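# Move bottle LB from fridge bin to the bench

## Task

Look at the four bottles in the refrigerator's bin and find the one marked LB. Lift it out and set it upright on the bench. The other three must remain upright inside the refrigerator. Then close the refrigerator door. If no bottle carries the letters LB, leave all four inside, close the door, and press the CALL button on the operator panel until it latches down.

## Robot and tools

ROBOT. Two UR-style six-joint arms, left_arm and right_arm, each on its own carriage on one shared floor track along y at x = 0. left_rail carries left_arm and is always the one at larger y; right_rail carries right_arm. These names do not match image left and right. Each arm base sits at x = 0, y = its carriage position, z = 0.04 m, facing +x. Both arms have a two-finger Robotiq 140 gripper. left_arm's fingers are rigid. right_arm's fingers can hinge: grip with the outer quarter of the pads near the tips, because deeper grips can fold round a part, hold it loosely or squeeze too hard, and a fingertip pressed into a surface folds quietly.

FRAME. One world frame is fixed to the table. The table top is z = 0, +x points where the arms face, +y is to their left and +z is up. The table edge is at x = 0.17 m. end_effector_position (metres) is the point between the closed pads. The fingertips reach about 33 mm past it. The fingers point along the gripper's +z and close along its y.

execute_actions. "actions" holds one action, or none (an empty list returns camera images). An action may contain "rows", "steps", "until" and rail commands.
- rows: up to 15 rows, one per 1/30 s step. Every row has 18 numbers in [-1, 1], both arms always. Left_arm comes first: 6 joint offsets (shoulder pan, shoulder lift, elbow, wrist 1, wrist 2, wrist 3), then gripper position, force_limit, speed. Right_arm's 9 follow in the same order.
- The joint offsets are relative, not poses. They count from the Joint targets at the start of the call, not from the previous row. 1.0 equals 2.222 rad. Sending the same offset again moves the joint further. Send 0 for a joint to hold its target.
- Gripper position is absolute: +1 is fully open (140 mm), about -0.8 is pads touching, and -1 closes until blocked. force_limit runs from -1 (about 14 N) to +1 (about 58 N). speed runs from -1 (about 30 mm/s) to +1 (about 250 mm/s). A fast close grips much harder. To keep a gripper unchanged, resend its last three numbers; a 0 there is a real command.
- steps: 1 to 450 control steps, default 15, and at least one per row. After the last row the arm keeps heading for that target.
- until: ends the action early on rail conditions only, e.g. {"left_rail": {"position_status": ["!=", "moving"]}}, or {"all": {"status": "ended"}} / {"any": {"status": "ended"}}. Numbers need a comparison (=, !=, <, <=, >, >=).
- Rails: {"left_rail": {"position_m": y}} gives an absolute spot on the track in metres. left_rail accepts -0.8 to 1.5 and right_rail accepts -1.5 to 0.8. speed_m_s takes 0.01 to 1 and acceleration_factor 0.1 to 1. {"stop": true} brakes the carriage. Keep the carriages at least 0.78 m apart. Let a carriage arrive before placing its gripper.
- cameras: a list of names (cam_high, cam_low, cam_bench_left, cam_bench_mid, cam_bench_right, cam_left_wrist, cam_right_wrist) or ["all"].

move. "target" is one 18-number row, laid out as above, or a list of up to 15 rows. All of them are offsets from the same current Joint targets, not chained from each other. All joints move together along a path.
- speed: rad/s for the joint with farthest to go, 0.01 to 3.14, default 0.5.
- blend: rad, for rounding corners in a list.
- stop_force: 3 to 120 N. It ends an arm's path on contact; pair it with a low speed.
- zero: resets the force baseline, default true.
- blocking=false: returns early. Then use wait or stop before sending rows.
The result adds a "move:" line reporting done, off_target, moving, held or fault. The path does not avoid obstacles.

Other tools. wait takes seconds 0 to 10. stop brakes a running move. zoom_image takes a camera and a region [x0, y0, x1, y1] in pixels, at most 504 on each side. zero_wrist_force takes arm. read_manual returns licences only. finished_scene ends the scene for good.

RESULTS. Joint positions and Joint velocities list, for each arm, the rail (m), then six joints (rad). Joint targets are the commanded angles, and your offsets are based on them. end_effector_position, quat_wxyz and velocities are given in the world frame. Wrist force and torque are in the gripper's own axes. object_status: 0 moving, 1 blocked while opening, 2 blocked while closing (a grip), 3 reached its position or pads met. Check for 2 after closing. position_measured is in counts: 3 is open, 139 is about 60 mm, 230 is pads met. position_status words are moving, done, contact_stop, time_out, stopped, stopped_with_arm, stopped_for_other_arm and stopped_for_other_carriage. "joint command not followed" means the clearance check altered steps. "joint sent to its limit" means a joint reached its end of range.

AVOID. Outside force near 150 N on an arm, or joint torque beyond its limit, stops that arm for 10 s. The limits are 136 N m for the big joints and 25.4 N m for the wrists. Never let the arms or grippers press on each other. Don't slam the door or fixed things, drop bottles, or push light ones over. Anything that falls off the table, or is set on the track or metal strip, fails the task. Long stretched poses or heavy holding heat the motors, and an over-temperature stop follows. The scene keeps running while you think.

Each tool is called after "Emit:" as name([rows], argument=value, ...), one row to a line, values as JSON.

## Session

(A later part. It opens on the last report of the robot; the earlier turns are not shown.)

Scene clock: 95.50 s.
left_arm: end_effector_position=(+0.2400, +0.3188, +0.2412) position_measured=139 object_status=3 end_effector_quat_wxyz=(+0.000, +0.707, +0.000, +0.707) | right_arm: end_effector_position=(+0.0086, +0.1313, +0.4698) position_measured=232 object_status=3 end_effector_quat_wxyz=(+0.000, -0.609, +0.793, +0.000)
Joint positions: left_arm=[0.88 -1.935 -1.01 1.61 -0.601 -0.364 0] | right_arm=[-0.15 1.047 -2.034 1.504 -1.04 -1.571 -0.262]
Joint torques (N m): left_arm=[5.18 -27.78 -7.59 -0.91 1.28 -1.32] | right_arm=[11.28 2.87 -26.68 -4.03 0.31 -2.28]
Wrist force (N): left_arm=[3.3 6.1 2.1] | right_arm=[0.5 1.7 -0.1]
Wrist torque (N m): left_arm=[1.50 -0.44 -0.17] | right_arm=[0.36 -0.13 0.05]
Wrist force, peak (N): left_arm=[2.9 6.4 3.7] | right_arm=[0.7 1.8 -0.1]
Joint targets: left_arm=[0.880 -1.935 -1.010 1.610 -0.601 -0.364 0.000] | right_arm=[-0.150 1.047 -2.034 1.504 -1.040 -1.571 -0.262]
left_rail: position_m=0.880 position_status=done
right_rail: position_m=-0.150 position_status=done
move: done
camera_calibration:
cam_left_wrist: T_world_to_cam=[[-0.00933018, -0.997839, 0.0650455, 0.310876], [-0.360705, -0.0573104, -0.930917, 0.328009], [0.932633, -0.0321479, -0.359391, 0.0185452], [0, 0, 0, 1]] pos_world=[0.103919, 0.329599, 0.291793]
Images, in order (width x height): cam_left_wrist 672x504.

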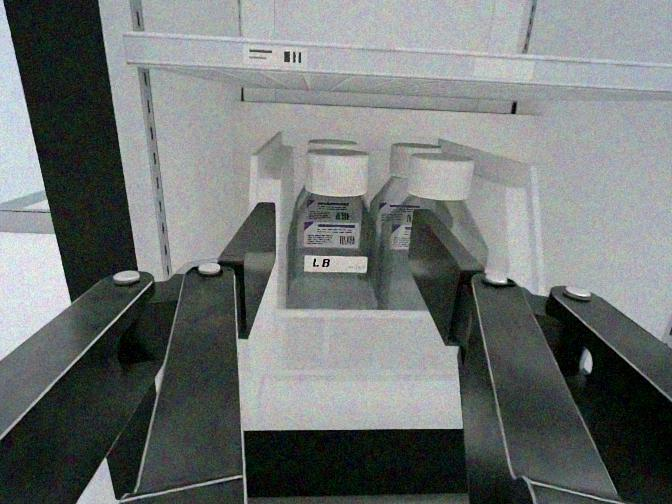

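Emit:
move([
  [0.05819,-0.00162,0.00831,-0.00669,0.05819,0,-0.13,0,0,0,0,0,0,0,0,-0.99,-1,-0.5],
  [0.0881,-0.00036,0.00617,-0.00581,0.0881,0,-0.13,0,0,0,0,0,0,0,0,-0.99,-1,-0.5],
  [0.11819,0.00306,0.00033,-0.0034,0.11819,0,-0.13,0,0,0,0,0,0,0,0,-0.99,-1,-0.5],
], speed=0.12, blend=0.01, stop_force=7, cameras=["cam_left_wrist"])

Emit:
zoom_image(camera="cam_left_wrist", region=[180, 40, 520, 380])

Scene clock: 99.97 s.
left_arm: end_effector_position=(+0.3881, +0.3188, +0.2373) position_measured=145 object_status=3 end_effector_quat_wxyz=(+0.000, +0.707, +0.000, +0.707) | right_arm: end_effector_position=(+0.0086, +0.1313, +0.4698) position_measured=232 object_status=3 end_effector_quat_wxyz=(+0.000, -0.609, +0.793, +0.000)
Joint positions: left_arm=[0.88 -1.672 -1.004 1.611 -0.609 -0.101 0] | right_arm=[-0.15 1.047 -2.034 1.504 -1.04 -1.571 -0.262]
Joint torques (N m): left_arm=[6.5 -30.21 -29.93 1.87 1.13 -1.13] | right_arm=[11.4 2.45 -26.11 -4.18 0.31 -2.24]
Wrist force (N): left_arm=[3.3 6.0 2.1] | right_arm=[0.1 1.4 -0.1]
Wrist torque (N m): left_arm=[1.51 -0.38 -0.17] | right_arm=[0.30 -0.04 0.05]
Wrist force, peak (N): left_arm=[3.6 6.4 2.1] | right_arm=[0.9 2.0 -0.1]
Joint targets: left_arm=[0.880 -1.672 -1.004 1.611 -0.609 -0.101 0.000] | right_arm=[-0.150 1.047 -2.034 1.504 -1.040 -1.571 -0.262]
left_rail: position_m=0.880 position_status=done
right_rail: position_m=-0.150 position_status=done
move: done
camera_calibration:
cam_left_wrist: T_world_to_cam=[[-0.00931488, -0.997833, 0.0651362, 0.312479], [-0.360412, -0.0574107, -0.931025, 0.377752], [0.932747, -0.0321482, -0.359096, -0.121001], [0, 0, 0, 1]] pos_world=[0.25192, 0.329599, 0.287892]
Images, in order (width x height): cam_left_wrist 672x504.

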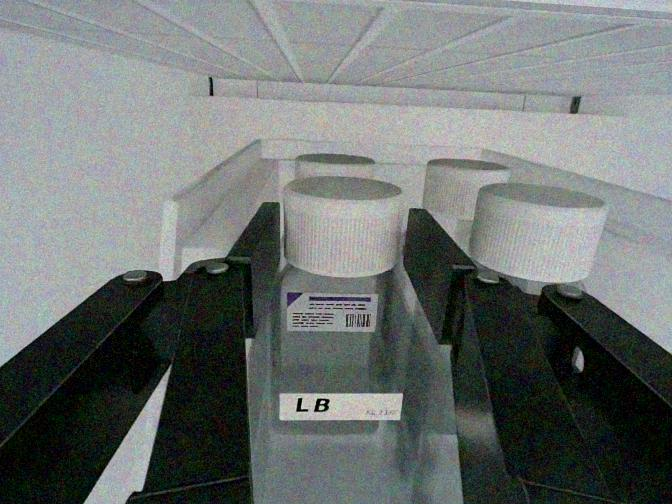

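Scaled by 1.482 from the camera's 672x504 image, which has a finer 960x720 frame.

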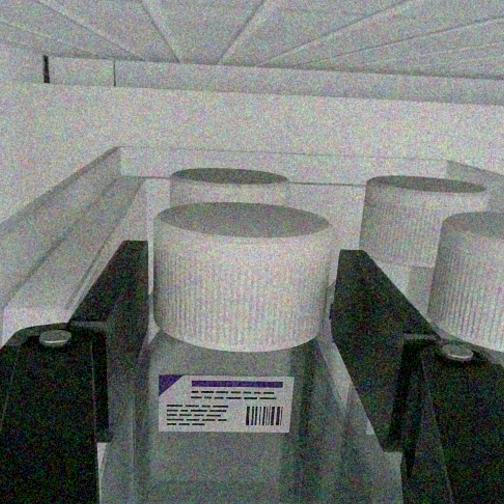

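Emit:
execute_actions([
  {"rows":[[0,0,0,0,0,0,-1,0,-1,0,0,0,0,0,0,-0.99,-1,-0.5]],"steps":60},
], cameras=["cam_left_wrist"])

Scene clock: 102.33 s.
left_arm: end_effector_position=(+0.3881, +0.3188, +0.2373) position_measured=161 object_status=2 end_effector_quat_wxyz=(+0.000, +0.707, +0.000, +0.707) | right_arm: end_effector_position=(+0.0086, +0.1313, +0.4698) position_measured=232 object_status=3 end_effector_quat_wxyz=(+0.000, -0.609, +0.793, +0.000)
Joint positions: left_arm=[0.88 -1.672 -1.004 1.611 -0.609 -0.101 0] | right_arm=[-0.15 1.047 -2.034 1.504 -1.04 -1.571 -0.262]
Joint torques (N m): left_arm=[2.21 -33.24 -26.93 -0.81 1.14 -1.26] | right_arm=[10.63 3.14 -26.7 -4.11 0.2 -2.11]
Wrist force (N): left_arm=[3.0 5.3 1.4] | right_arm=[0.2 1.6 -0.3]
Wrist torque (N m): left_arm=[1.54 -0.42 -0.15] | right_arm=[0.34 -0.10 0.05]
Wrist force, peak (N): left_arm=[3.3 6.3 2.4] | right_arm=[0.6 1.8 0.0]
Joint targets: left_arm=[0.880 -1.672 -1.004 1.611 -0.609 -0.101 0.000] | right_arm=[-0.150 1.047 -2.034 1.504 -1.040 -1.571 -0.262]
left_rail: position_m=0.880 position_status=done
right_rail: position_m=-0.150 position_status=done
camera_calibration:
cam_left_wrist: T_world_to_cam=[[-0.00931488, -0.997833, 0.0651362, 0.312479], [-0.360412, -0.0574107, -0.931025, 0.377752], [0.932747, -0.0321482, -0.359096, -0.121001], [0, 0, 0, 1]] pos_world=[0.25192, 0.329599, 0.287892]
Images, in order (width x height): cam_left_wrist 672x504.

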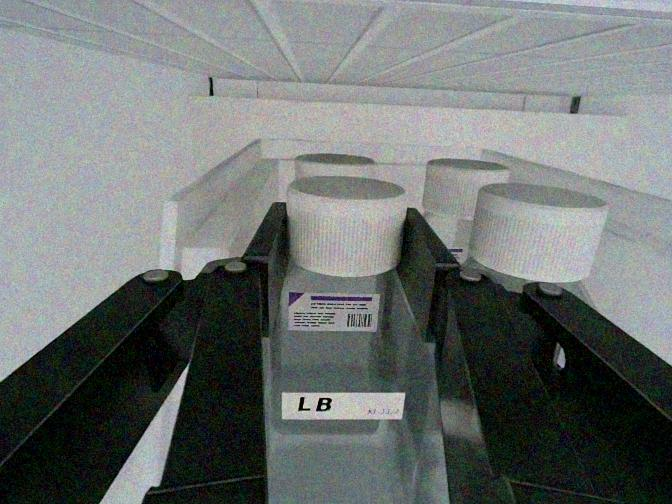

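Emit:
move([
  [0,-0.01343,-0.00905,0.02248,0,0,-1,0,-1,0,0,0,0,0,0,-0.99,-1,-0.5],
  [0,-0.02373,-0.01761,0.04134,0,0,-1,0,-1,0,0,0,0,0,0,-0.99,-1,-0.5],
], speed=0.05, blend=0.01, stop_force=14, cameras=["cam_left_wrist"])

Emit:
zoom_image(camera="cam_left_wrist", region=[180, 40, 520, 380])

Scene clock: 105.33 s.
left_arm: end_effector_position=(+0.3881, +0.3189, +0.2793) position_measured=161 object_status=2 end_effector_quat_wxyz=(+0.000, +0.707, +0.000, +0.707) | right_arm: end_effector_position=(+0.0086, +0.1313, +0.4698) position_measured=232 object_status=3 end_effector_quat_wxyz=(+0.000, -0.609, +0.793, +0.000)
Joint positions: left_arm=[0.88 -1.672 -1.056 1.572 -0.517 -0.101 0] | right_arm=[-0.15 1.047 -2.034 1.504 -1.04 -1.571 -0.262]
Joint torques (N m): left_arm=[-2.42 -55.15 -32.19 2.06 -0.1 -1.26] | right_arm=[11.28 3.37 -27.13 -4.05 0.25 -2.04]
Wrist force (N): left_arm=[-0.2 5.7 2.0] | right_arm=[0.2 1.3 -0.5]
Wrist torque (N m): left_arm=[1.42 -0.48 -0.17] | right_arm=[0.26 -0.11 0.05]
Wrist force, peak (N): left_arm=[-0.2 6.3 2.2] | right_arm=[0.5 1.9 -0.5]
Joint targets: left_arm=[0.880 -1.672 -1.056 1.572 -0.517 -0.101 0.000] | right_arm=[-0.150 1.047 -2.034 1.504 -1.040 -1.571 -0.262]
left_rail: position_m=0.880 position_status=done
right_rail: position_m=-0.150 position_status=done
move: done
camera_calibration:
cam_left_wrist: T_world_to_cam=[[-0.00931488, -0.997833, 0.0651362, 0.309743], [-0.360412, -0.0574107, -0.931025, 0.416855], [0.932747, -0.0321482, -0.359096, -0.105919], [0, 0, 0, 1]] pos_world=[0.25192, 0.329599, 0.329892]
Images, in order (width x height): cam_left_wrist 672x504.

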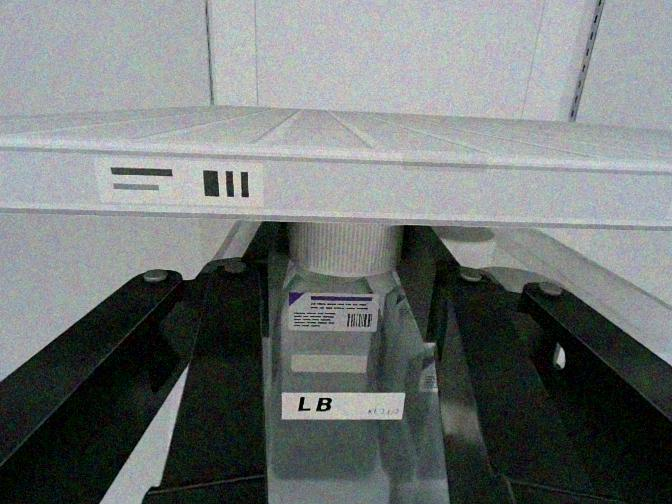

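Scaled by 1.482 from the camera's 672x504 image, which has a finer 960x720 frame.

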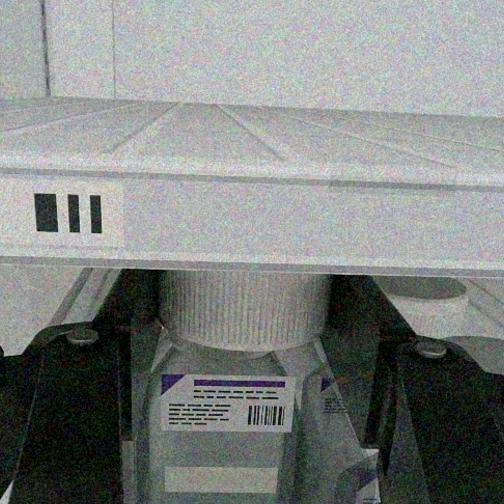

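Emit:
move([
  [0,-0.00234,-0.00216,0.0045,0,0,-1,0,-1,0,0,0,0,0,0,-0.99,-1,-0.5],
  [-0.0301,-0.00598,0.00367,0.0023,-0.0301,0,-1,0,-1,0,0,0,0,0,0,-0.99,-1,-0.5],
  [-0.06,-0.00732,0.00581,0.00152,-0.06,0,-1,0,-1,0,0,0,0,0,0,-0.99,-1,-0.5],
], speed=0.06, blend=[0,0.01,0], stop_force=5, cameras=["cam_left_wrist"])

Scene clock: 108.77 s.
left_arm: end_effector_position=(+0.3348, +0.3186, +0.2838) position_measured=161 object_status=2 end_effector_quat_wxyz=(+0.000, +0.707, +0.000, +0.707) | right_arm: end_effector_position=(+0.0086, +0.1313, +0.4698) position_measured=232 object_status=3 end_effector_quat_wxyz=(+0.000, -0.609, +0.793, +0.000)
Joint positions: left_arm=[0.88 -1.768 -1.071 1.582 -0.512 -0.197 0] | right_arm=[-0.15 1.047 -2.034 1.504 -1.04 -1.571 -0.262]
Joint torques (N m): left_arm=[5 -32.52 -31.69 2.53 1.48 -1.26] | right_arm=[11.7 2.92 -26.83 -4.16 0.28 -1.92]
Wrist force (N): left_arm=[-2.4 5.5 1.3] | right_arm=[0.5 1.3 -0.2]
Wrist torque (N m): left_arm=[1.46 -0.58 -0.20] | right_arm=[0.26 -0.15 0.05]
Wrist force, peak (N): left_arm=[-6.7 5.8 8.5] | right_arm=[0.1 2.1 -0.4]
Joint targets: left_arm=[0.880 -1.768 -1.071 1.582 -0.512 -0.197 0.000] | right_arm=[-0.150 1.047 -2.034 1.504 -1.040 -1.571 -0.262]
left_rail: position_m=0.880 position_status=done
right_rail: position_m=-0.150 position_status=done
move: contact (left_arm); path passed 2 of 3 targets; left_arm: the shoulder pan is farthest, 0.037 rad from its target
camera_calibration:
cam_left_wrist: T_world_to_cam=[[-0.00930711, -0.997833, 0.0651402, 0.308651], [-0.360532, -0.057413, -0.930978, 0.401827], [0.9327, -0.0321498, -0.359216, -0.0545466], [0, 0, 0, 1]] pos_world=[0.19862, 0.329299, 0.334393]
Images, in order (width x height): cam_left_wrist 672x504.

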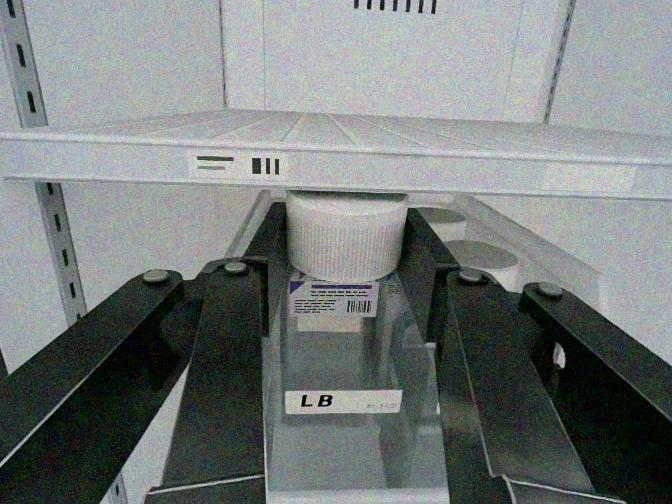

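Emit:
zoom_image(camera="cam_left_wrist", region=[220, 330, 500, 504])

Emit:
zoom_image(camera="cam_left_wrist", region=[240, 130, 440, 330])

Scaled by 1.800 from the camera's 672x504 image, which has a finer 960x720 frame.

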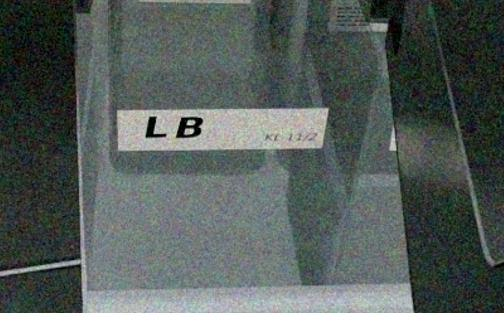

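Scaled by 2.520 from the camera's 672x504 image, which has a finer 960x720 frame.

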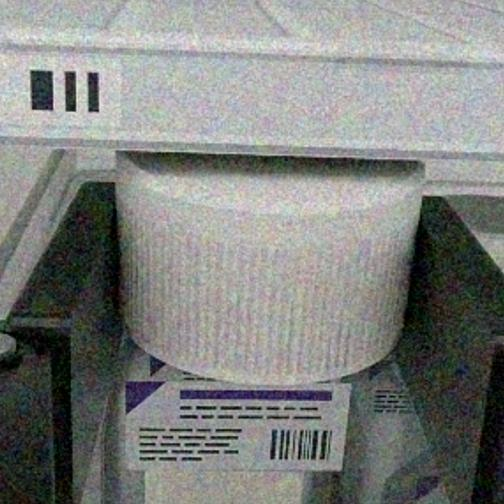

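Emit:
move(target=[0,0.00127,0.00195,-0.00277,0,0,-1,0,-1,0,0,0,0,0,0,-0.99,-1,-0.5], speed=0.02, stop_force=4)

Scene clock: 110.80 s.
left_arm: end_effector_position=(+0.3349, +0.3190, +0.2808) position_measured=161 object_status=2 end_effector_quat_wxyz=(+0.000, +0.707, +0.000, +0.707) | right_arm: end_effector_position=(+0.0086, +0.1313, +0.4698) position_measured=232 object_status=3 end_effector_quat_wxyz=(+0.000, -0.609, +0.793, +0.000)
Joint positions: left_arm=[0.88 -1.768 -1.068 1.586 -0.519 -0.197 0] | right_arm=[-0.15 1.047 -2.034 1.504 -1.04 -1.571 -0.262]
Joint torques (N m): left_arm=[4.01 -27.47 -10.61 -0.74 -0.12 -1.16] | right_arm=[11.02 2.47 -26.29 -4.19 0.36 -2.09]
Wrist force (N): left_arm=[-0.7 5.4 1.9] | right_arm=[0.6 1.6 0.2]
Wrist torque (N m): left_arm=[1.35 -0.43 -0.19] | right_arm=[0.31 -0.16 0.05]
Wrist force, peak (N): left_arm=[-3.4 5.6 1.0] | right_arm=[0.7 2.0 -0.3]
Joint targets: left_arm=[0.880 -1.768 -1.068 1.586 -0.519 -0.197 0.000] | right_arm=[-0.150 1.047 -2.034 1.504 -1.040 -1.571 -0.262]
left_rail: position_m=0.880 position_status=done
right_rail: position_m=-0.150 position_status=done
move: done

Emit:
move([
  [-0.01689,-0.00047,0.00074,-0.00027,-0.01689,0,-1,0,-1,0,0,0,0,0,0,-0.99,-1,-0.5],
  [-0.04634,0.0005,-0.00081,0.00031,-0.04634,0,-1,0,-1,0,0,0,0,0,0,-0.99,-1,-0.5],
  [-0.07508,0.00379,-0.00608,0.00228,-0.07508,0,-1,0,-1,0,0,0,0,0,0,-0.99,-1,-0.5],
], speed=0.06, blend=0.01, stop_force=4.5, cameras=["cam_left_wrist"])

Scene clock: 113.33 s.
left_arm: end_effector_position=(+0.3242, +0.3189, +0.2808) position_measured=161 object_status=2 end_effector_quat_wxyz=(+0.000, +0.707, +0.000, +0.707) | right_arm: end_effector_position=(+0.0086, +0.1313, +0.4698) position_measured=232 object_status=3 end_effector_quat_wxyz=(+0.000, -0.609, +0.793, +0.000)
Joint positions: left_arm=[0.88 -1.787 -1.068 1.587 -0.519 -0.216 0] | right_arm=[-0.15 1.047 -2.034 1.504 -1.04 -1.571 -0.262]
Joint torques (N m): left_arm=[5.17 -28.93 -30.58 1.85 1.31 -1.15] | right_arm=[10.73 2.37 -27.25 -4.12 0.08 -1.98]
Wrist force (N): left_arm=[-0.7 5.7 2.3] | right_arm=[0.3 1.6 -0.3]
Wrist torque (N m): left_arm=[1.41 -0.48 -0.17] | right_arm=[0.35 -0.11 0.05]
Wrist force, peak (N): left_arm=[2.6 5.5 6.6] | right_arm=[0.5 2.0 -0.1]
Joint targets: left_arm=[0.880 -1.787 -1.068 1.587 -0.519 -0.216 0.000] | right_arm=[-0.150 1.047 -2.034 1.504 -1.040 -1.571 -0.262]
left_rail: position_m=0.880 position_status=done
right_rail: position_m=-0.150 position_status=done
move: contact (left_arm); path passed 0 of 3 targets; left_arm: the shoulder pan is farthest, 0.148 rad from its target
camera_calibration:
cam_left_wrist: T_world_to_cam=[[-0.0092538, -0.997911, 0.0639304, 0.309468], [-0.360292, -0.0563116, -0.931138, 0.394878], [0.932794, -0.0316502, -0.359019, -0.0459751], [0, 0, 0, 1]] pos_world=[0.188021, 0.329603, 0.331396]
Images, in order (width x height): cam_left_wrist 672x504.

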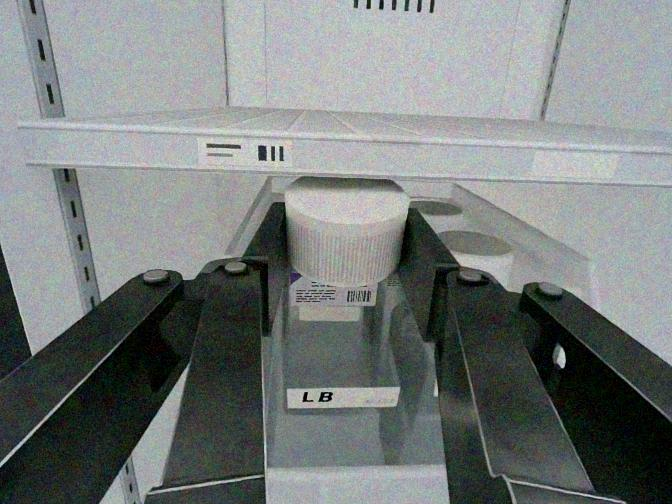

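Emit:
move([
  [0,0.00531,0.00523,-0.01054,0,0,-1,0,-1,0,0,0,0,0,0,-0.99,-1,-0.5],
  [-0.01123,0.0054,0.00564,-0.01104,-0.01123,0,-1,0,-1,0,0,0,0,0,0,-0.99,-1,-0.5],
  [-0.02003,0.0063,0.00612,-0.01247,-0.02003,0,-1,0,-1,0,0,0,0,0,0,-0.99,-1,-0.5],
], speed=0.04, blend=[0,0.01,0], stop_force=10, cameras=["cam_left_wrist"])

Scene clock: 118.67 s.
left_arm: end_effector_position=(+0.2993, +0.3191, +0.2685) position_measured=161 object_status=2 end_effector_quat_wxyz=(+0.000, +0.707, +0.000, +0.707) | right_arm: end_effector_position=(+0.0086, +0.1313, +0.4698) position_measured=232 object_status=3 end_effector_quat_wxyz=(+0.000, -0.609, +0.793, +0.000)
Joint positions: left_arm=[0.88 -1.832 -1.054 1.601 -0.547 -0.261 0] | right_arm=[-0.15 1.047 -2.034 1.504 -1.04 -1.571 -0.262]
Joint torques (N m): left_arm=[-9.44 -28.7 -9.6 -1.27 -1.46 -1.42] | right_arm=[10.9 3.5 -26.46 -3.96 0.08 -2.13]
Wrist force (N): left_arm=[3.0 5.9 7.0] | right_arm=[0.2 1.7 -0.2]
Wrist torque (N m): left_arm=[1.51 -0.01 -0.28] | right_arm=[0.32 -0.09 0.06]
Wrist force, peak (N): left_arm=[3.1 6.0 7.7] | right_arm=[0.5 1.9 0.0]
Joint targets: left_arm=[0.880 -1.832 -1.054 1.601 -0.547 -0.261 0.000] | right_arm=[-0.150 1.047 -2.034 1.504 -1.040 -1.571 -0.262]
left_rail: position_m=0.880 position_status=done
right_rail: position_m=-0.150 position_status=done
move: done; blend cut to 0.0098 rad at target 2
camera_calibration:
cam_left_wrist: T_world_to_cam=[[-0.00931087, -0.997903, 0.0640593, 0.310189], [-0.360298, -0.0564111, -0.93113, 0.374496], [0.932791, -0.0317501, -0.359017, -0.0271256], [0, 0, 0, 1]] pos_world=[0.163121, 0.329803, 0.319095]
Images, in order (width x height): cam_left_wrist 672x504.

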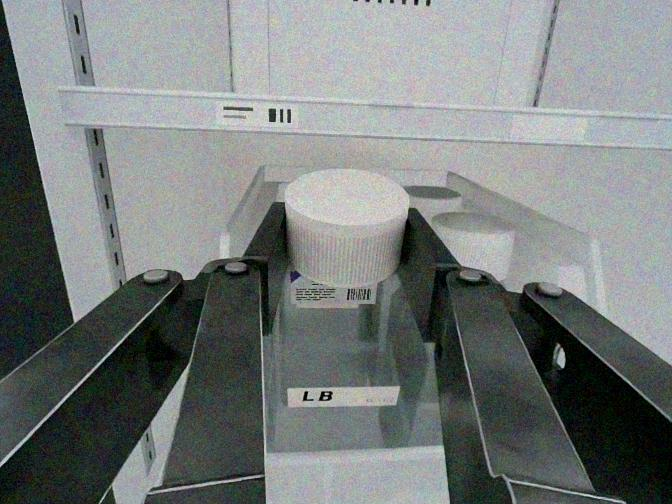

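Emit:
move([
  [-0.01224,0.00182,0.00026,-0.00208,-0.01224,0,-1,0,-1,0,0,0,0,0,0,-0.99,-1,-0.5],
  [-0.02483,-0.02049,-0.02438,0.04487,-0.02483,0,-1,0,-1,0,0,0,0,0,0,-0.99,-1,-0.5],
], speed=0.04, blend=[0,0], stop_force=9, cameras=["cam_left_wrist"])

Scene clock: 123.93 s.
left_arm: end_effector_position=(+0.2679, +0.3191, +0.3121) position_measured=161 object_status=2 end_effector_quat_wxyz=(+0.000, +0.707, +0.000, +0.707) | right_arm: end_effector_position=(+0.0086, +0.1313, +0.4698) position_measured=232 object_status=3 end_effector_quat_wxyz=(+0.000, -0.609, +0.793, +0.000)
Joint positions: left_arm=[0.88 -1.887 -1.1 1.547 -0.447 -0.316 0] | right_arm=[-0.15 1.047 -2.034 1.504 -1.04 -1.571 -0.262]
Joint torques (N m): left_arm=[-8.63 -52.43 -32.45 2.31 -1.06 -1.28] | right_arm=[10.44 1.94 -26.13 -3.87 0.17 -2.11]
Wrist force (N): left_arm=[-0.3 5.2 5.8] | right_arm=[0.3 1.2 0.0]
Wrist torque (N m): left_arm=[1.47 -0.01 -0.14] | right_arm=[0.25 -0.11 0.06]
Wrist force, peak (N): left_arm=[3.0 5.6 7.6] | right_arm=[-0.4 1.9 -0.4]
Joint targets: left_arm=[0.880 -1.887 -1.100 1.547 -0.447 -0.316 0.000] | right_arm=[-0.150 1.047 -2.034 1.504 -1.040 -1.571 -0.262]
left_rail: position_m=0.880 position_status=done
right_rail: position_m=-0.150 position_status=done
move: done
camera_calibration:
cam_left_wrist: T_world_to_cam=[[-0.00931087, -0.997903, 0.0640593, 0.307103], [-0.360298, -0.0564111, -0.93113, 0.40378], [0.932791, -0.0317501, -0.359017, 0.0178172], [0, 0, 0, 1]] pos_world=[0.131721, 0.329803, 0.362695]
Images, in order (width x height): cam_left_wrist 672x504.

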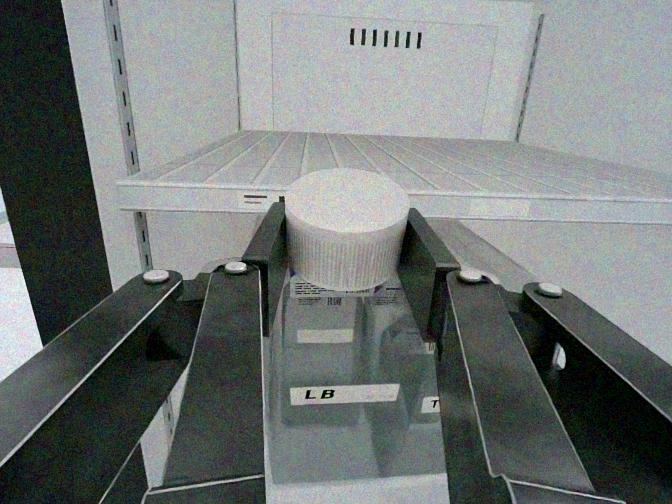

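Emit:
move([
  [-0.01399,-0.01229,-0.02267,0.03495,-0.01399,0,-1,0,-1,0,0,0,0,0,0,-0.99,-1,-0.5],
  [-0.05171,-0.00453,-0.03434,0.03887,-0.05171,0,-1,0,-1,0,0,0,0,0,0,-0.99,-1,-0.5],
], speed=0.05, blend=[0,0], stop_force=9, cameras=["cam_left_wrist"])

Scene clock: 128.50 s.
left_arm: end_effector_position=(+0.1999, +0.3192, +0.3451) position_measured=161 object_status=2 end_effector_quat_wxyz=(+0.000, +0.707, +0.000, +0.707) | right_arm: end_effector_position=(+0.0086, +0.1313, +0.4698) position_measured=232 object_status=3 end_effector_quat_wxyz=(+0.000, -0.609, +0.793, +0.000)
Joint positions: left_arm=[0.88 -2.002 -1.11 1.47 -0.36 -0.431 0] | right_arm=[-0.15 1.047 -2.034 1.504 -1.04 -1.571 -0.262]
Joint torques (N m): left_arm=[-6.35 -28.13 -31.8 3.16 -1.4 -1.17] | right_arm=[11.07 2.61 -27.4 -3.74 0.13 -2.19]
Wrist force (N): left_arm=[-0.5 5.4 2.2] | right_arm=[0.1 1.5 -0.1]
Wrist torque (N m): left_arm=[1.34 -0.58 -0.22] | right_arm=[0.33 -0.09 0.05]
Wrist force, peak (N): left_arm=[-1.3 5.5 5.9] | right_arm=[0.8 1.8 0.2]
Joint targets: left_arm=[0.880 -2.002 -1.110 1.470 -0.360 -0.431 0.000] | right_arm=[-0.150 1.047 -2.034 1.504 -1.040 -1.571 -0.262]
left_rail: position_m=0.880 position_status=done
right_rail: position_m=-0.150 position_status=done
move: done
camera_calibration:
cam_left_wrist: T_world_to_cam=[[-0.00931087, -0.997903, 0.0640593, 0.304456], [-0.360298, -0.0564111, -0.93113, 0.410012], [0.932791, -0.0317501, -0.359017, 0.0930977], [0, 0, 0, 1]] pos_world=[0.0637208, 0.329903, 0.395695]
Images, in order (width x height): cam_left_wrist 672x504.

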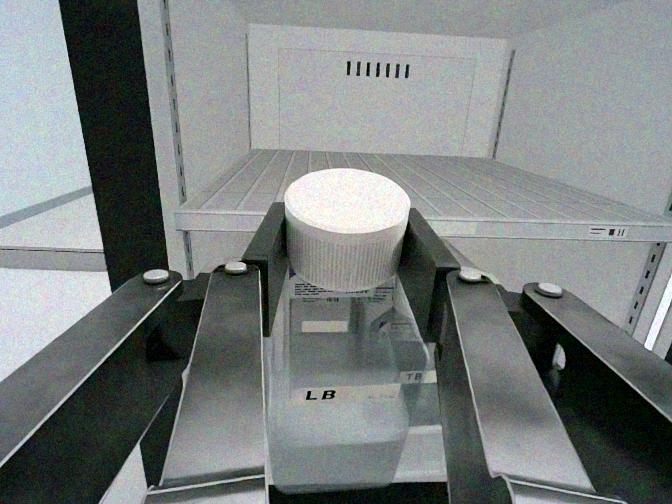

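Emit:
zoom_image(camera="cam_left_wrist", region=[240, 150, 460, 504])

Emit:
move(target=[-0.06258,0.01983,-0.04865,0.02882,-0.06258,0,-1,0,-1,0,0,0,0,0,0,-0.99,-1,-0.5], speed=0.3, cameras=["cam_left_wrist","cam_high"])

Scaled by 1.424 from the camera's 672x504 image, which has a finer 960x720 frame.

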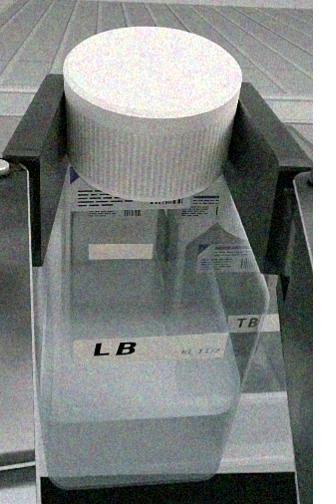

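Scene clock: 131.57 s.
left_arm: end_effector_position=(+0.1100, +0.3192, +0.3602) position_measured=161 object_status=2 end_effector_quat_wxyz=(+0.000, +0.707, +0.000, +0.707) | right_arm: end_effector_position=(+0.0086, +0.1313, +0.4698) position_measured=232 object_status=3 end_effector_quat_wxyz=(+0.000, -0.609, +0.793, +0.000)
Joint positions: left_arm=[0.88 -2.141 -1.066 1.362 -0.296 -0.57 0] | right_arm=[-0.15 1.047 -2.034 1.504 -1.04 -1.571 -0.262]
Joint torques (N m): left_arm=[-6.17 -30.44 -32.34 3.54 -1.71 -1.24] | right_arm=[10.18 2.25 -27.17 -3.78 0.13 -2.02]
Wrist force (N): left_arm=[-0.3 5.8 1.8] | right_arm=[0.3 1.5 -0.5]
Wrist torque (N m): left_arm=[1.42 -0.62 -0.20] | right_arm=[0.33 -0.13 0.05]
Wrist force, peak (N): left_arm=[-0.9 5.4 4.4] | right_arm=[0.3 1.9 0.0]
Joint targets: left_arm=[0.880 -2.141 -1.066 1.362 -0.296 -0.570 0.000] | right_arm=[-0.150 1.047 -2.034 1.504 -1.040 -1.571 -0.262]
left_rail: position_m=0.880 position_status=done
right_rail: position_m=-0.150 position_status=done
move: done
camera_calibration:
cam_left_wrist: T_world_to_cam=[[-0.00931087, -0.997903, 0.0640593, 0.302652], [-0.360298, -0.0564111, -0.93113, 0.391682], [0.932791, -0.0317501, -0.359017, 0.182377], [0, 0, 0, 1]] pos_world=[-0.0261792, 0.329903, 0.410795]
Images, in order (width x height): cam_high 504x504, cam_left_wrist 672x504.

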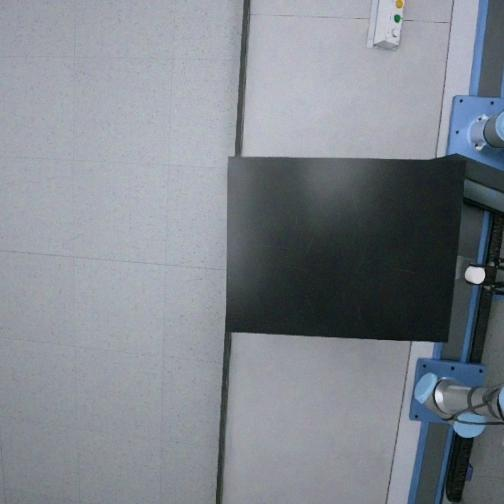

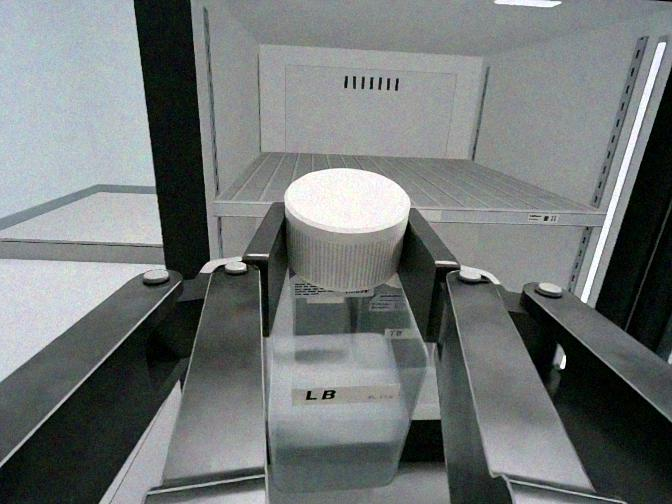

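Emit:
execute_actions([
  {"left_rail":{"position_m":1.2,"acceleration_factor":0.7},"steps":150,"until":{"left_rail":{"position_status":["!=","moving"]}}},
])

Emit:
move(target=[0.70693,0,0,0,0,0,-1,0,-1,0,0,0,0,0,0,-0.99,-1,-0.5], speed=0.6, cameras=["cam_left_wrist","cam_bench_left","cam_high"])

Emit:
zoom_image(camera="cam_bench_left", region=[150, 100, 450, 400])

Scene clock: 134.03 s.
left_arm: end_effector_position=(+0.1099, +0.6392, +0.3602) position_measured=161 object_status=2 end_effector_quat_wxyz=(+0.000, +0.707, +0.000, +0.707) | right_arm: end_effector_position=(+0.0086, +0.1313, +0.4698) position_measured=232 object_status=3 end_effector_quat_wxyz=(+0.000, -0.609, +0.793, +0.000)
Joint positions: left_arm=[1.2 -2.141 -1.066 1.362 -0.296 -0.57 0] | right_arm=[-0.15 1.047 -2.034 1.504 -1.04 -1.571 -0.262]
Joint torques (N m): left_arm=[-2.68 -45.43 -22.8 2.6 -0.01 -1.38] | right_arm=[11.14 1.91 -26.63 -3.73 0.17 -2.18]
Wrist force (N): left_arm=[-0.5 5.8 2.2] | right_arm=[0.3 1.3 -0.3]
Wrist torque (N m): left_arm=[1.42 -0.58 -0.19] | right_arm=[0.29 -0.12 0.05]
Wrist force, peak (N): left_arm=[-0.3 6.8 2.1] | right_arm=[0.2 1.8 -0.3]
Joint targets: left_arm=[1.200 -2.141 -1.066 1.362 -0.296 -0.570 0.000] | right_arm=[-0.150 1.047 -2.034 1.504 -1.040 -1.571 -0.262]
Tool commands: left_gripper/position=-1.0 left_gripper/force_limit=+0.0 left_gripper/speed=-1.0 right_gripper/position=-0.99 right_gripper/force_limit=-1.0 right_gripper/speed=-0.5
left_rail: position_m=1.200 position_status=done
right_rail: position_m=-0.150 position_status=done

Scene clock: 137.27 s.
left_arm: end_effector_position=(+0.5608, +1.3099, +0.3602) position_measured=161 object_status=2 end_effector_quat_wxyz=(+0.500, -0.500, -0.500, -0.500) | right_arm: end_effector_position=(+0.0086, +0.1313, +0.4698) position_measured=232 object_status=3 end_effector_quat_wxyz=(+0.000, -0.609, +0.793, +0.000)
Joint positions: left_arm=[1.2 -0.57 -1.066 1.362 -0.296 -0.57 0] | right_arm=[-0.15 1.047 -2.034 1.504 -1.04 -1.571 -0.262]
Joint torques (N m): left_arm=[5.18 -52.75 -12.52 1.12 0.92 -1.48] | right_arm=[10.65 2.5 -27.31 -3.7 0.21 -1.96]
Wrist force (N): left_arm=[-0.4 5.6 1.9] | right_arm=[0.1 1.3 -0.3]
Wrist torque (N m): left_arm=[1.40 -0.61 -0.20] | right_arm=[0.28 -0.08 0.05]
Wrist force, peak (N): left_arm=[-0.2 5.6 5.5] | right_arm=[0.5 1.9 -0.3]
Joint targets: left_arm=[1.200 -0.570 -1.066 1.362 -0.296 -0.570 0.000] | right_arm=[-0.150 1.047 -2.034 1.504 -1.040 -1.571 -0.262]
left_rail: position_m=1.200 position_status=done
right_rail: position_m=-0.150 position_status=done
move: done
camera_calibration:
cam_left_wrist: T_world_to_cam=[[0.997905, -0.00943996, 0.0640022, -0.564156], [0.0563113, -0.360303, -0.931134, 0.774424], [0.03185, 0.932788, -0.359017, -0.964871], [0, 0, 0, 1]] pos_world=[0.550097, 1.17372, 0.410795]
Images, in order (width x height): cam_high 504x504, cam_bench_left 504x504, cam_left_wrist 672x504.

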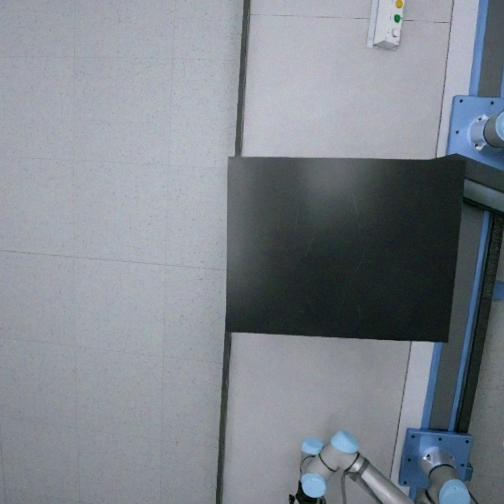

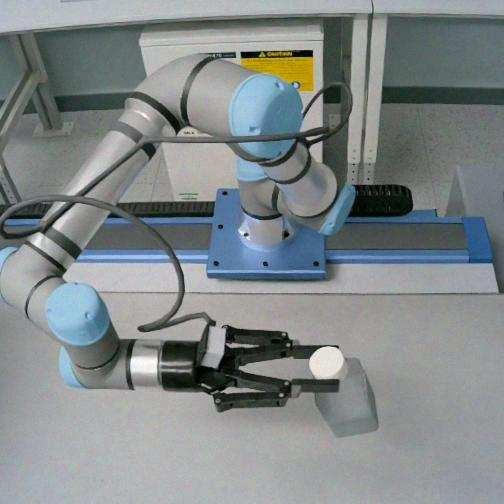

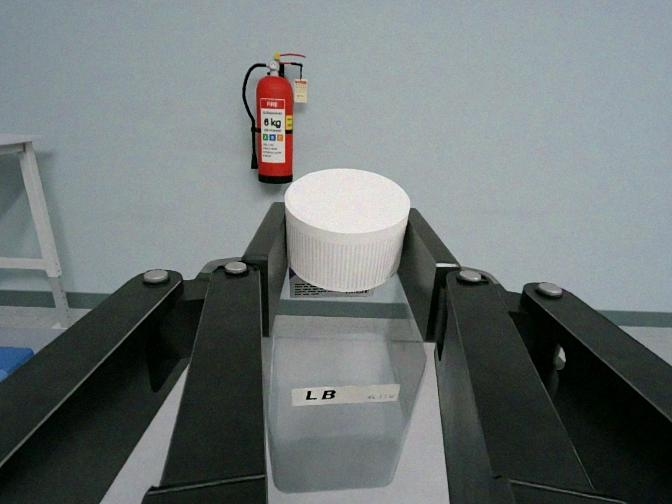

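Scaled by 1.680 from the camera's 504x504 image, which has a finer 720x720 frame.

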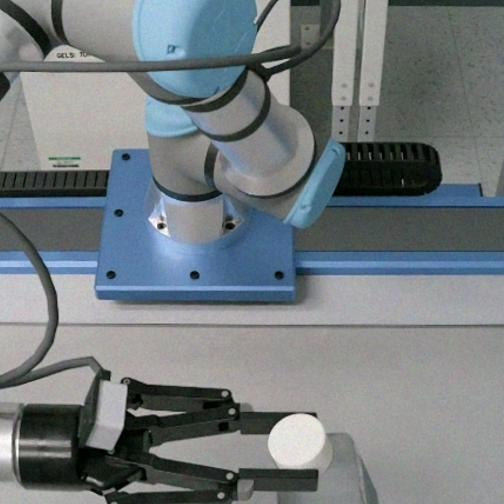

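Emit:
move([
  [0.00857,-0.06233,0.07149,-0.24704,-0.02188,0.1999,-1,0,-1,0,0,0,0,0,0,-0.99,-1,-0.5],
  [0.00857,-0.00028,0.14518,-0.38278,-0.02188,0.1999,-1,0,-1,0,0,0,0,0,0,-0.99,-1,-0.5],
], speed=0.4, cameras=["cam_left_wrist","cam_bench_left"])

Emit:
zoom_image(camera="cam_bench_left", region=[250, 300, 450, 500])

Scene clock: 141.93 s.
left_arm: end_effector_position=(+0.5598, +1.3099, +0.1702) position_measured=161 object_status=2 end_effector_quat_wxyz=(-0.421, +0.568, +0.568, +0.421) | right_arm: end_effector_position=(+0.0086, +0.1313, +0.4698) position_measured=232 object_status=3 end_effector_quat_wxyz=(+0.000, -0.609, +0.793, +0.000)
Joint positions: left_arm=[1.2 -0.551 -1.067 1.685 -1.147 -0.619 0.444] | right_arm=[-0.15 1.047 -2.034 1.504 -1.04 -1.571 -0.262]
Joint torques (N m): left_arm=[2.34 -26.76 -9.74 -1.42 0.86 2.87] | right_arm=[10.36 2.06 -26.87 -3.56 0.07 -1.96]
Wrist force (N): left_arm=[-0.6 5.5 3.2] | right_arm=[0.4 1.5 0.2]
Wrist torque (N m): left_arm=[1.30 -0.46 -0.19] | right_arm=[0.33 -0.13 0.05]
Wrist force, peak (N): left_arm=[-2.5 5.5 3.8] | right_arm=[0.4 1.9 -0.1]
Joint targets: left_arm=[1.200 -0.551 -1.067 1.685 -1.147 -0.619 0.444] | right_arm=[-0.150 1.047 -2.034 1.504 -1.040 -1.571 -0.262]
left_rail: position_m=1.200 position_status=done
right_rail: position_m=-0.150 position_status=done
move: done
camera_calibration:
cam_left_wrist: T_world_to_cam=[[0.997909, 0.00999131, 0.063859, -0.576382], [0.0564132, -0.61687, -0.78504, 0.908658], [0.0315491, 0.787001, -0.616144, -0.798149], [0, 0, 0, 1]] pos_world=[0.549098, 1.19443, 0.258366]
Images, in order (width x height): cam_bench_left 504x504, cam_left_wrist 672x504.

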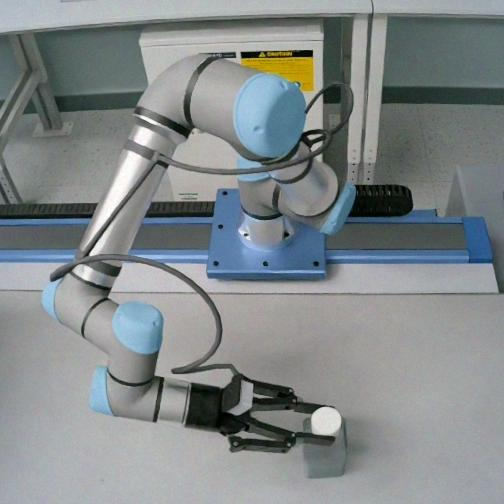

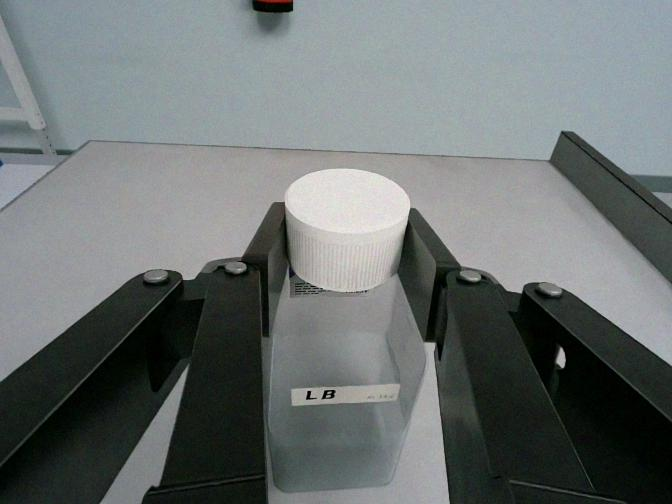

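Scaled by 2.520 from the camera's 504x504 image, which has a finer 720x720 frame.

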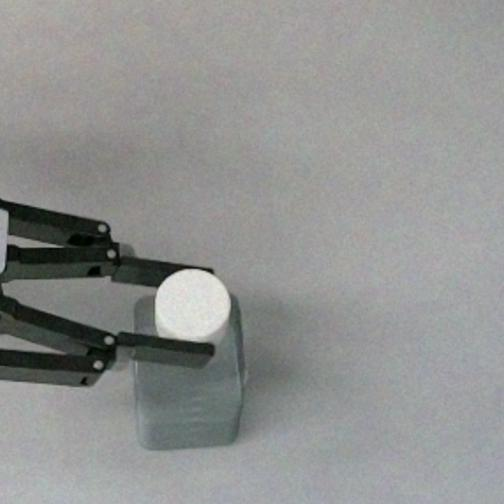

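Emit:
move(target=[0,0.03333,0.01629,-0.04962,0,0,-1,0,-1,0,0,0,0,0,0,-0.99,-1,-0.5], speed=0.03, stop_force=5, cameras=["cam_left_wrist","cam_bench_left"])

Emit:
zoom_image(camera="cam_bench_left", region=[250, 300, 450, 500])

Scene clock: 144.00 s.
left_arm: end_effector_position=(+0.5601, +1.3097, +0.1608) position_measured=161 object_status=2 end_effector_quat_wxyz=(-0.421, +0.568, +0.568, +0.421) | right_arm: end_effector_position=(+0.0086, +0.1313, +0.4698) position_measured=232 object_status=3 end_effector_quat_wxyz=(+0.000, -0.609, +0.793, +0.000)
Joint positions: left_arm=[1.2 -0.551 -1.053 1.692 -1.167 -0.619 0.444] | right_arm=[-0.15 1.047 -2.034 1.504 -1.04 -1.571 -0.262]
Joint torques (N m): left_arm=[0.03 -53.16 -30.11 1.42 0.89 1.21] | right_arm=[10.27 2.63 -26.94 -3.5 -0.1 -2.14]
Wrist force (N): left_arm=[1.3 5.7 2.7] | right_arm=[0.2 1.3 -0.3]
Wrist torque (N m): left_arm=[1.39 -0.29 -0.12] | right_arm=[0.29 -0.09 0.05]
Wrist force, peak (N): left_arm=[14.7 5.3 -3.5] | right_arm=[0.4 1.7 -0.4]
Joint targets: left_arm=[1.200 -0.551 -1.053 1.692 -1.167 -0.619 0.444] | right_arm=[-0.150 1.047 -2.034 1.504 -1.040 -1.571 -0.262]
left_rail: position_m=1.200 position_status=done
right_rail: position_m=-0.150 position_status=done
move: contact (left_arm); left_arm: the wrist 1 is farthest, 0.090 rad from its target
camera_calibration:
cam_left_wrist: T_world_to_cam=[[0.997909, 0.00999131, 0.063859, -0.576087], [0.0564132, -0.61687, -0.78504, 0.901279], [0.0315491, 0.787001, -0.616144, -0.80381], [0, 0, 0, 1]] pos_world=[0.549398, 1.19433, 0.249066]
Images, in order (width x height): cam_bench_left 504x504, cam_left_wrist 672x504.

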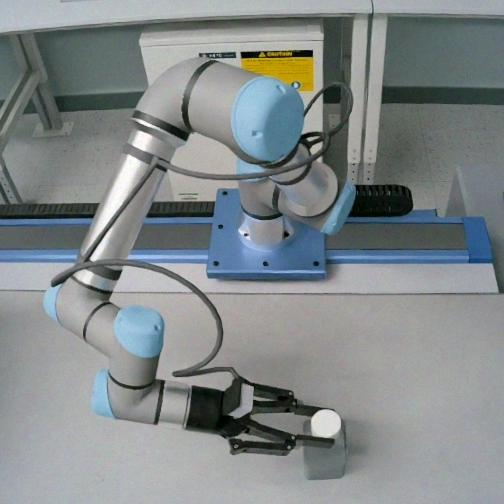

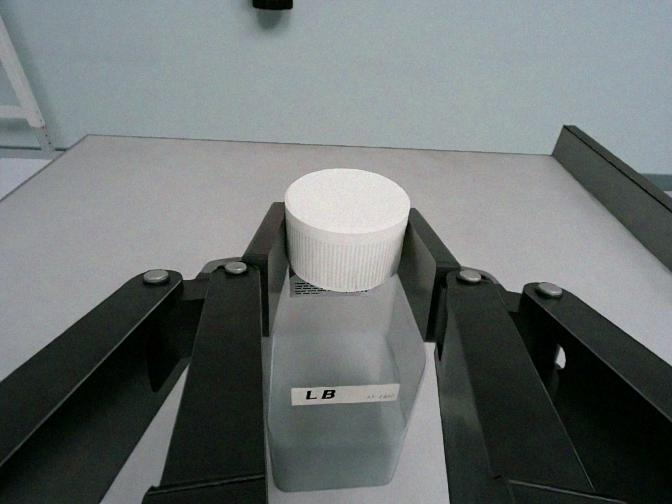

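Scaled by 2.520 from the camera's 504x504 image, which has a finer 720x720 frame.

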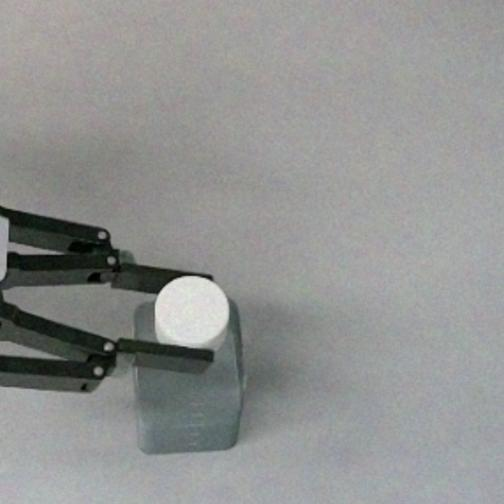

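Emit:
move(target=[0,0.002,0.001,-0.003,0,0,-1,0,-1,0,0,0,0,0,0,-0.99,-1,-0.5], speed=0.01, stop_force=11, cameras=["cam_left_wrist"])

Scene clock: 145.53 s.
left_arm: end_effector_position=(+0.5602, +1.3097, +0.1605) position_measured=161 object_status=2 end_effector_quat_wxyz=(-0.420, +0.568, +0.569, +0.421) | right_arm: end_effector_position=(+0.0086, +0.1313, +0.4698) position_measured=232 object_status=3 end_effector_quat_wxyz=(+0.000, -0.609, +0.793, +0.000)
Joint positions: left_arm=[1.2 -0.551 -1.052 1.692 -1.168 -0.619 0.444] | right_arm=[-0.15 1.047 -2.034 1.504 -1.04 -1.571 -0.262]
Joint torques (N m): left_arm=[0.94 -50.19 -27.87 0.12 -1.16 0.43] | right_arm=[9.92 2.3 -26.46 -3.56 0.14 -1.86]
Wrist force (N): left_arm=[9.0 6.0 -0.9] | right_arm=[0.3 1.4 -0.3]
Wrist torque (N m): left_arm=[1.55 -0.17 0.06] | right_arm=[0.31 -0.12 0.05]
Wrist force, peak (N): left_arm=[15.6 6.4 -4.4] | right_arm=[0.5 1.7 0.0]
Joint targets: left_arm=[1.200 -0.551 -1.052 1.692 -1.168 -0.619 0.444] | right_arm=[-0.150 1.047 -2.034 1.504 -1.040 -1.571 -0.262]
left_rail: position_m=1.200 position_status=done
right_rail: position_m=-0.150 position_status=done
move: contact (left_arm)
camera_calibration:
cam_left_wrist: T_world_to_cam=[[0.997891, 0.00997566, 0.0641377, -0.576208], [0.0566137, -0.617097, -0.784848, 0.901088], [0.0317498, 0.786824, -0.616361, -0.803763], [0, 0, 0, 1]] pos_world=[0.549498, 1.19423, 0.248766]
Images, in order (width x height): cam_left_wrist 672x504.

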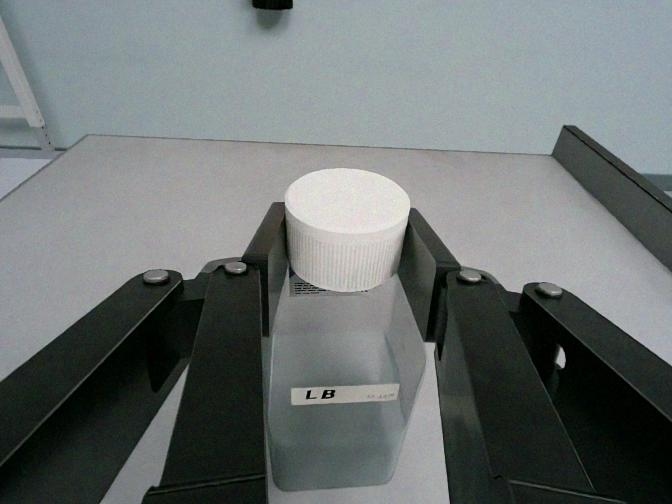

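Emit:
execute_actions([
  {"rows":[[0,0,0,0,0,0,0.25,0,-1,0,0,0,0,0,0,-0.99,-1,-0.5]],"steps":50},
], cameras=["cam_left_wrist","cam_bench_left"])

Scene clock: 147.87 s.
left_arm: end_effector_position=(+0.5602, +1.3097, +0.1605) position_measured=98 object_status=3 end_effector_quat_wxyz=(-0.420, +0.568, +0.569, +0.421) | right_arm: end_effector_position=(+0.0086, +0.1313, +0.4698) position_measured=232 object_status=3 end_effector_quat_wxyz=(+0.000, -0.609, +0.793, +0.000)
Joint positions: left_arm=[1.2 -0.551 -1.052 1.692 -1.168 -0.619 0.444] | right_arm=[-0.15 1.047 -2.034 1.504 -1.04 -1.571 -0.262]
Joint torques (N m): left_arm=[-0.07 -50.16 -26.51 0.23 1.44 0.63] | right_arm=[10.89 1.27 -26.89 -3.46 0.03 -1.87]
Wrist force (N): left_arm=[3.0 5.9 2.1] | right_arm=[0.2 1.1 -0.3]
Wrist torque (N m): left_arm=[1.39 -0.45 -0.20] | right_arm=[0.25 -0.11 0.06]
Wrist force, peak (N): left_arm=[9.7 5.6 -0.9] | right_arm=[0.5 1.8 -0.7]
Joint targets: left_arm=[1.200 -0.551 -1.052 1.692 -1.168 -0.619 0.444] | right_arm=[-0.150 1.047 -2.034 1.504 -1.040 -1.571 -0.262]
left_rail: position_m=1.200 position_status=done
right_rail: position_m=-0.150 position_status=done
camera_calibration:
cam_left_wrist: T_world_to_cam=[[0.997891, 0.00997566, 0.0641377, -0.576208], [0.0566137, -0.617097, -0.784848, 0.901088], [0.0317498, 0.786824, -0.616361, -0.803763], [0, 0, 0, 1]] pos_world=[0.549498, 1.19423, 0.248766]
Images, in order (width x height): cam_bench_left 504x504, cam_left_wrist 672x504.

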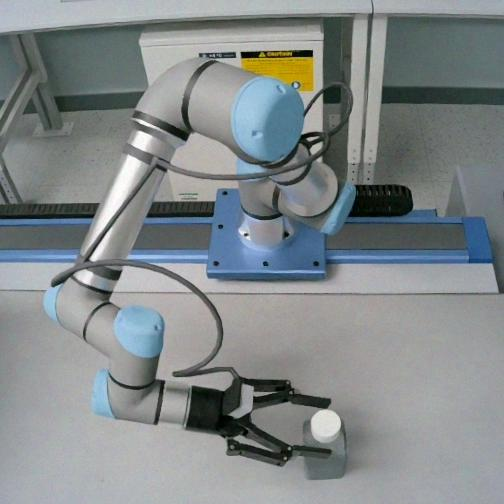

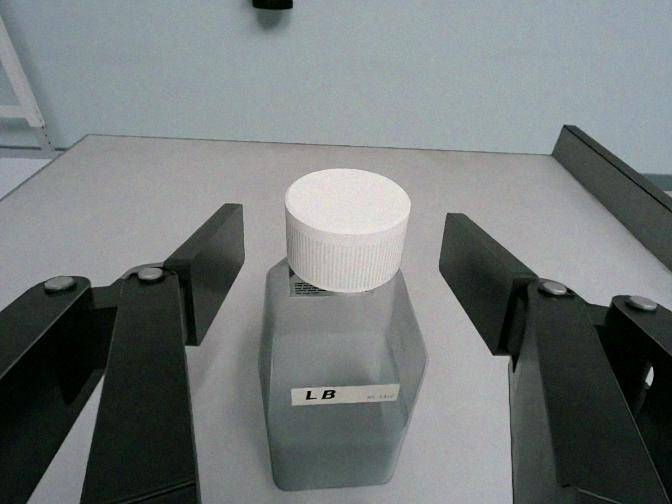

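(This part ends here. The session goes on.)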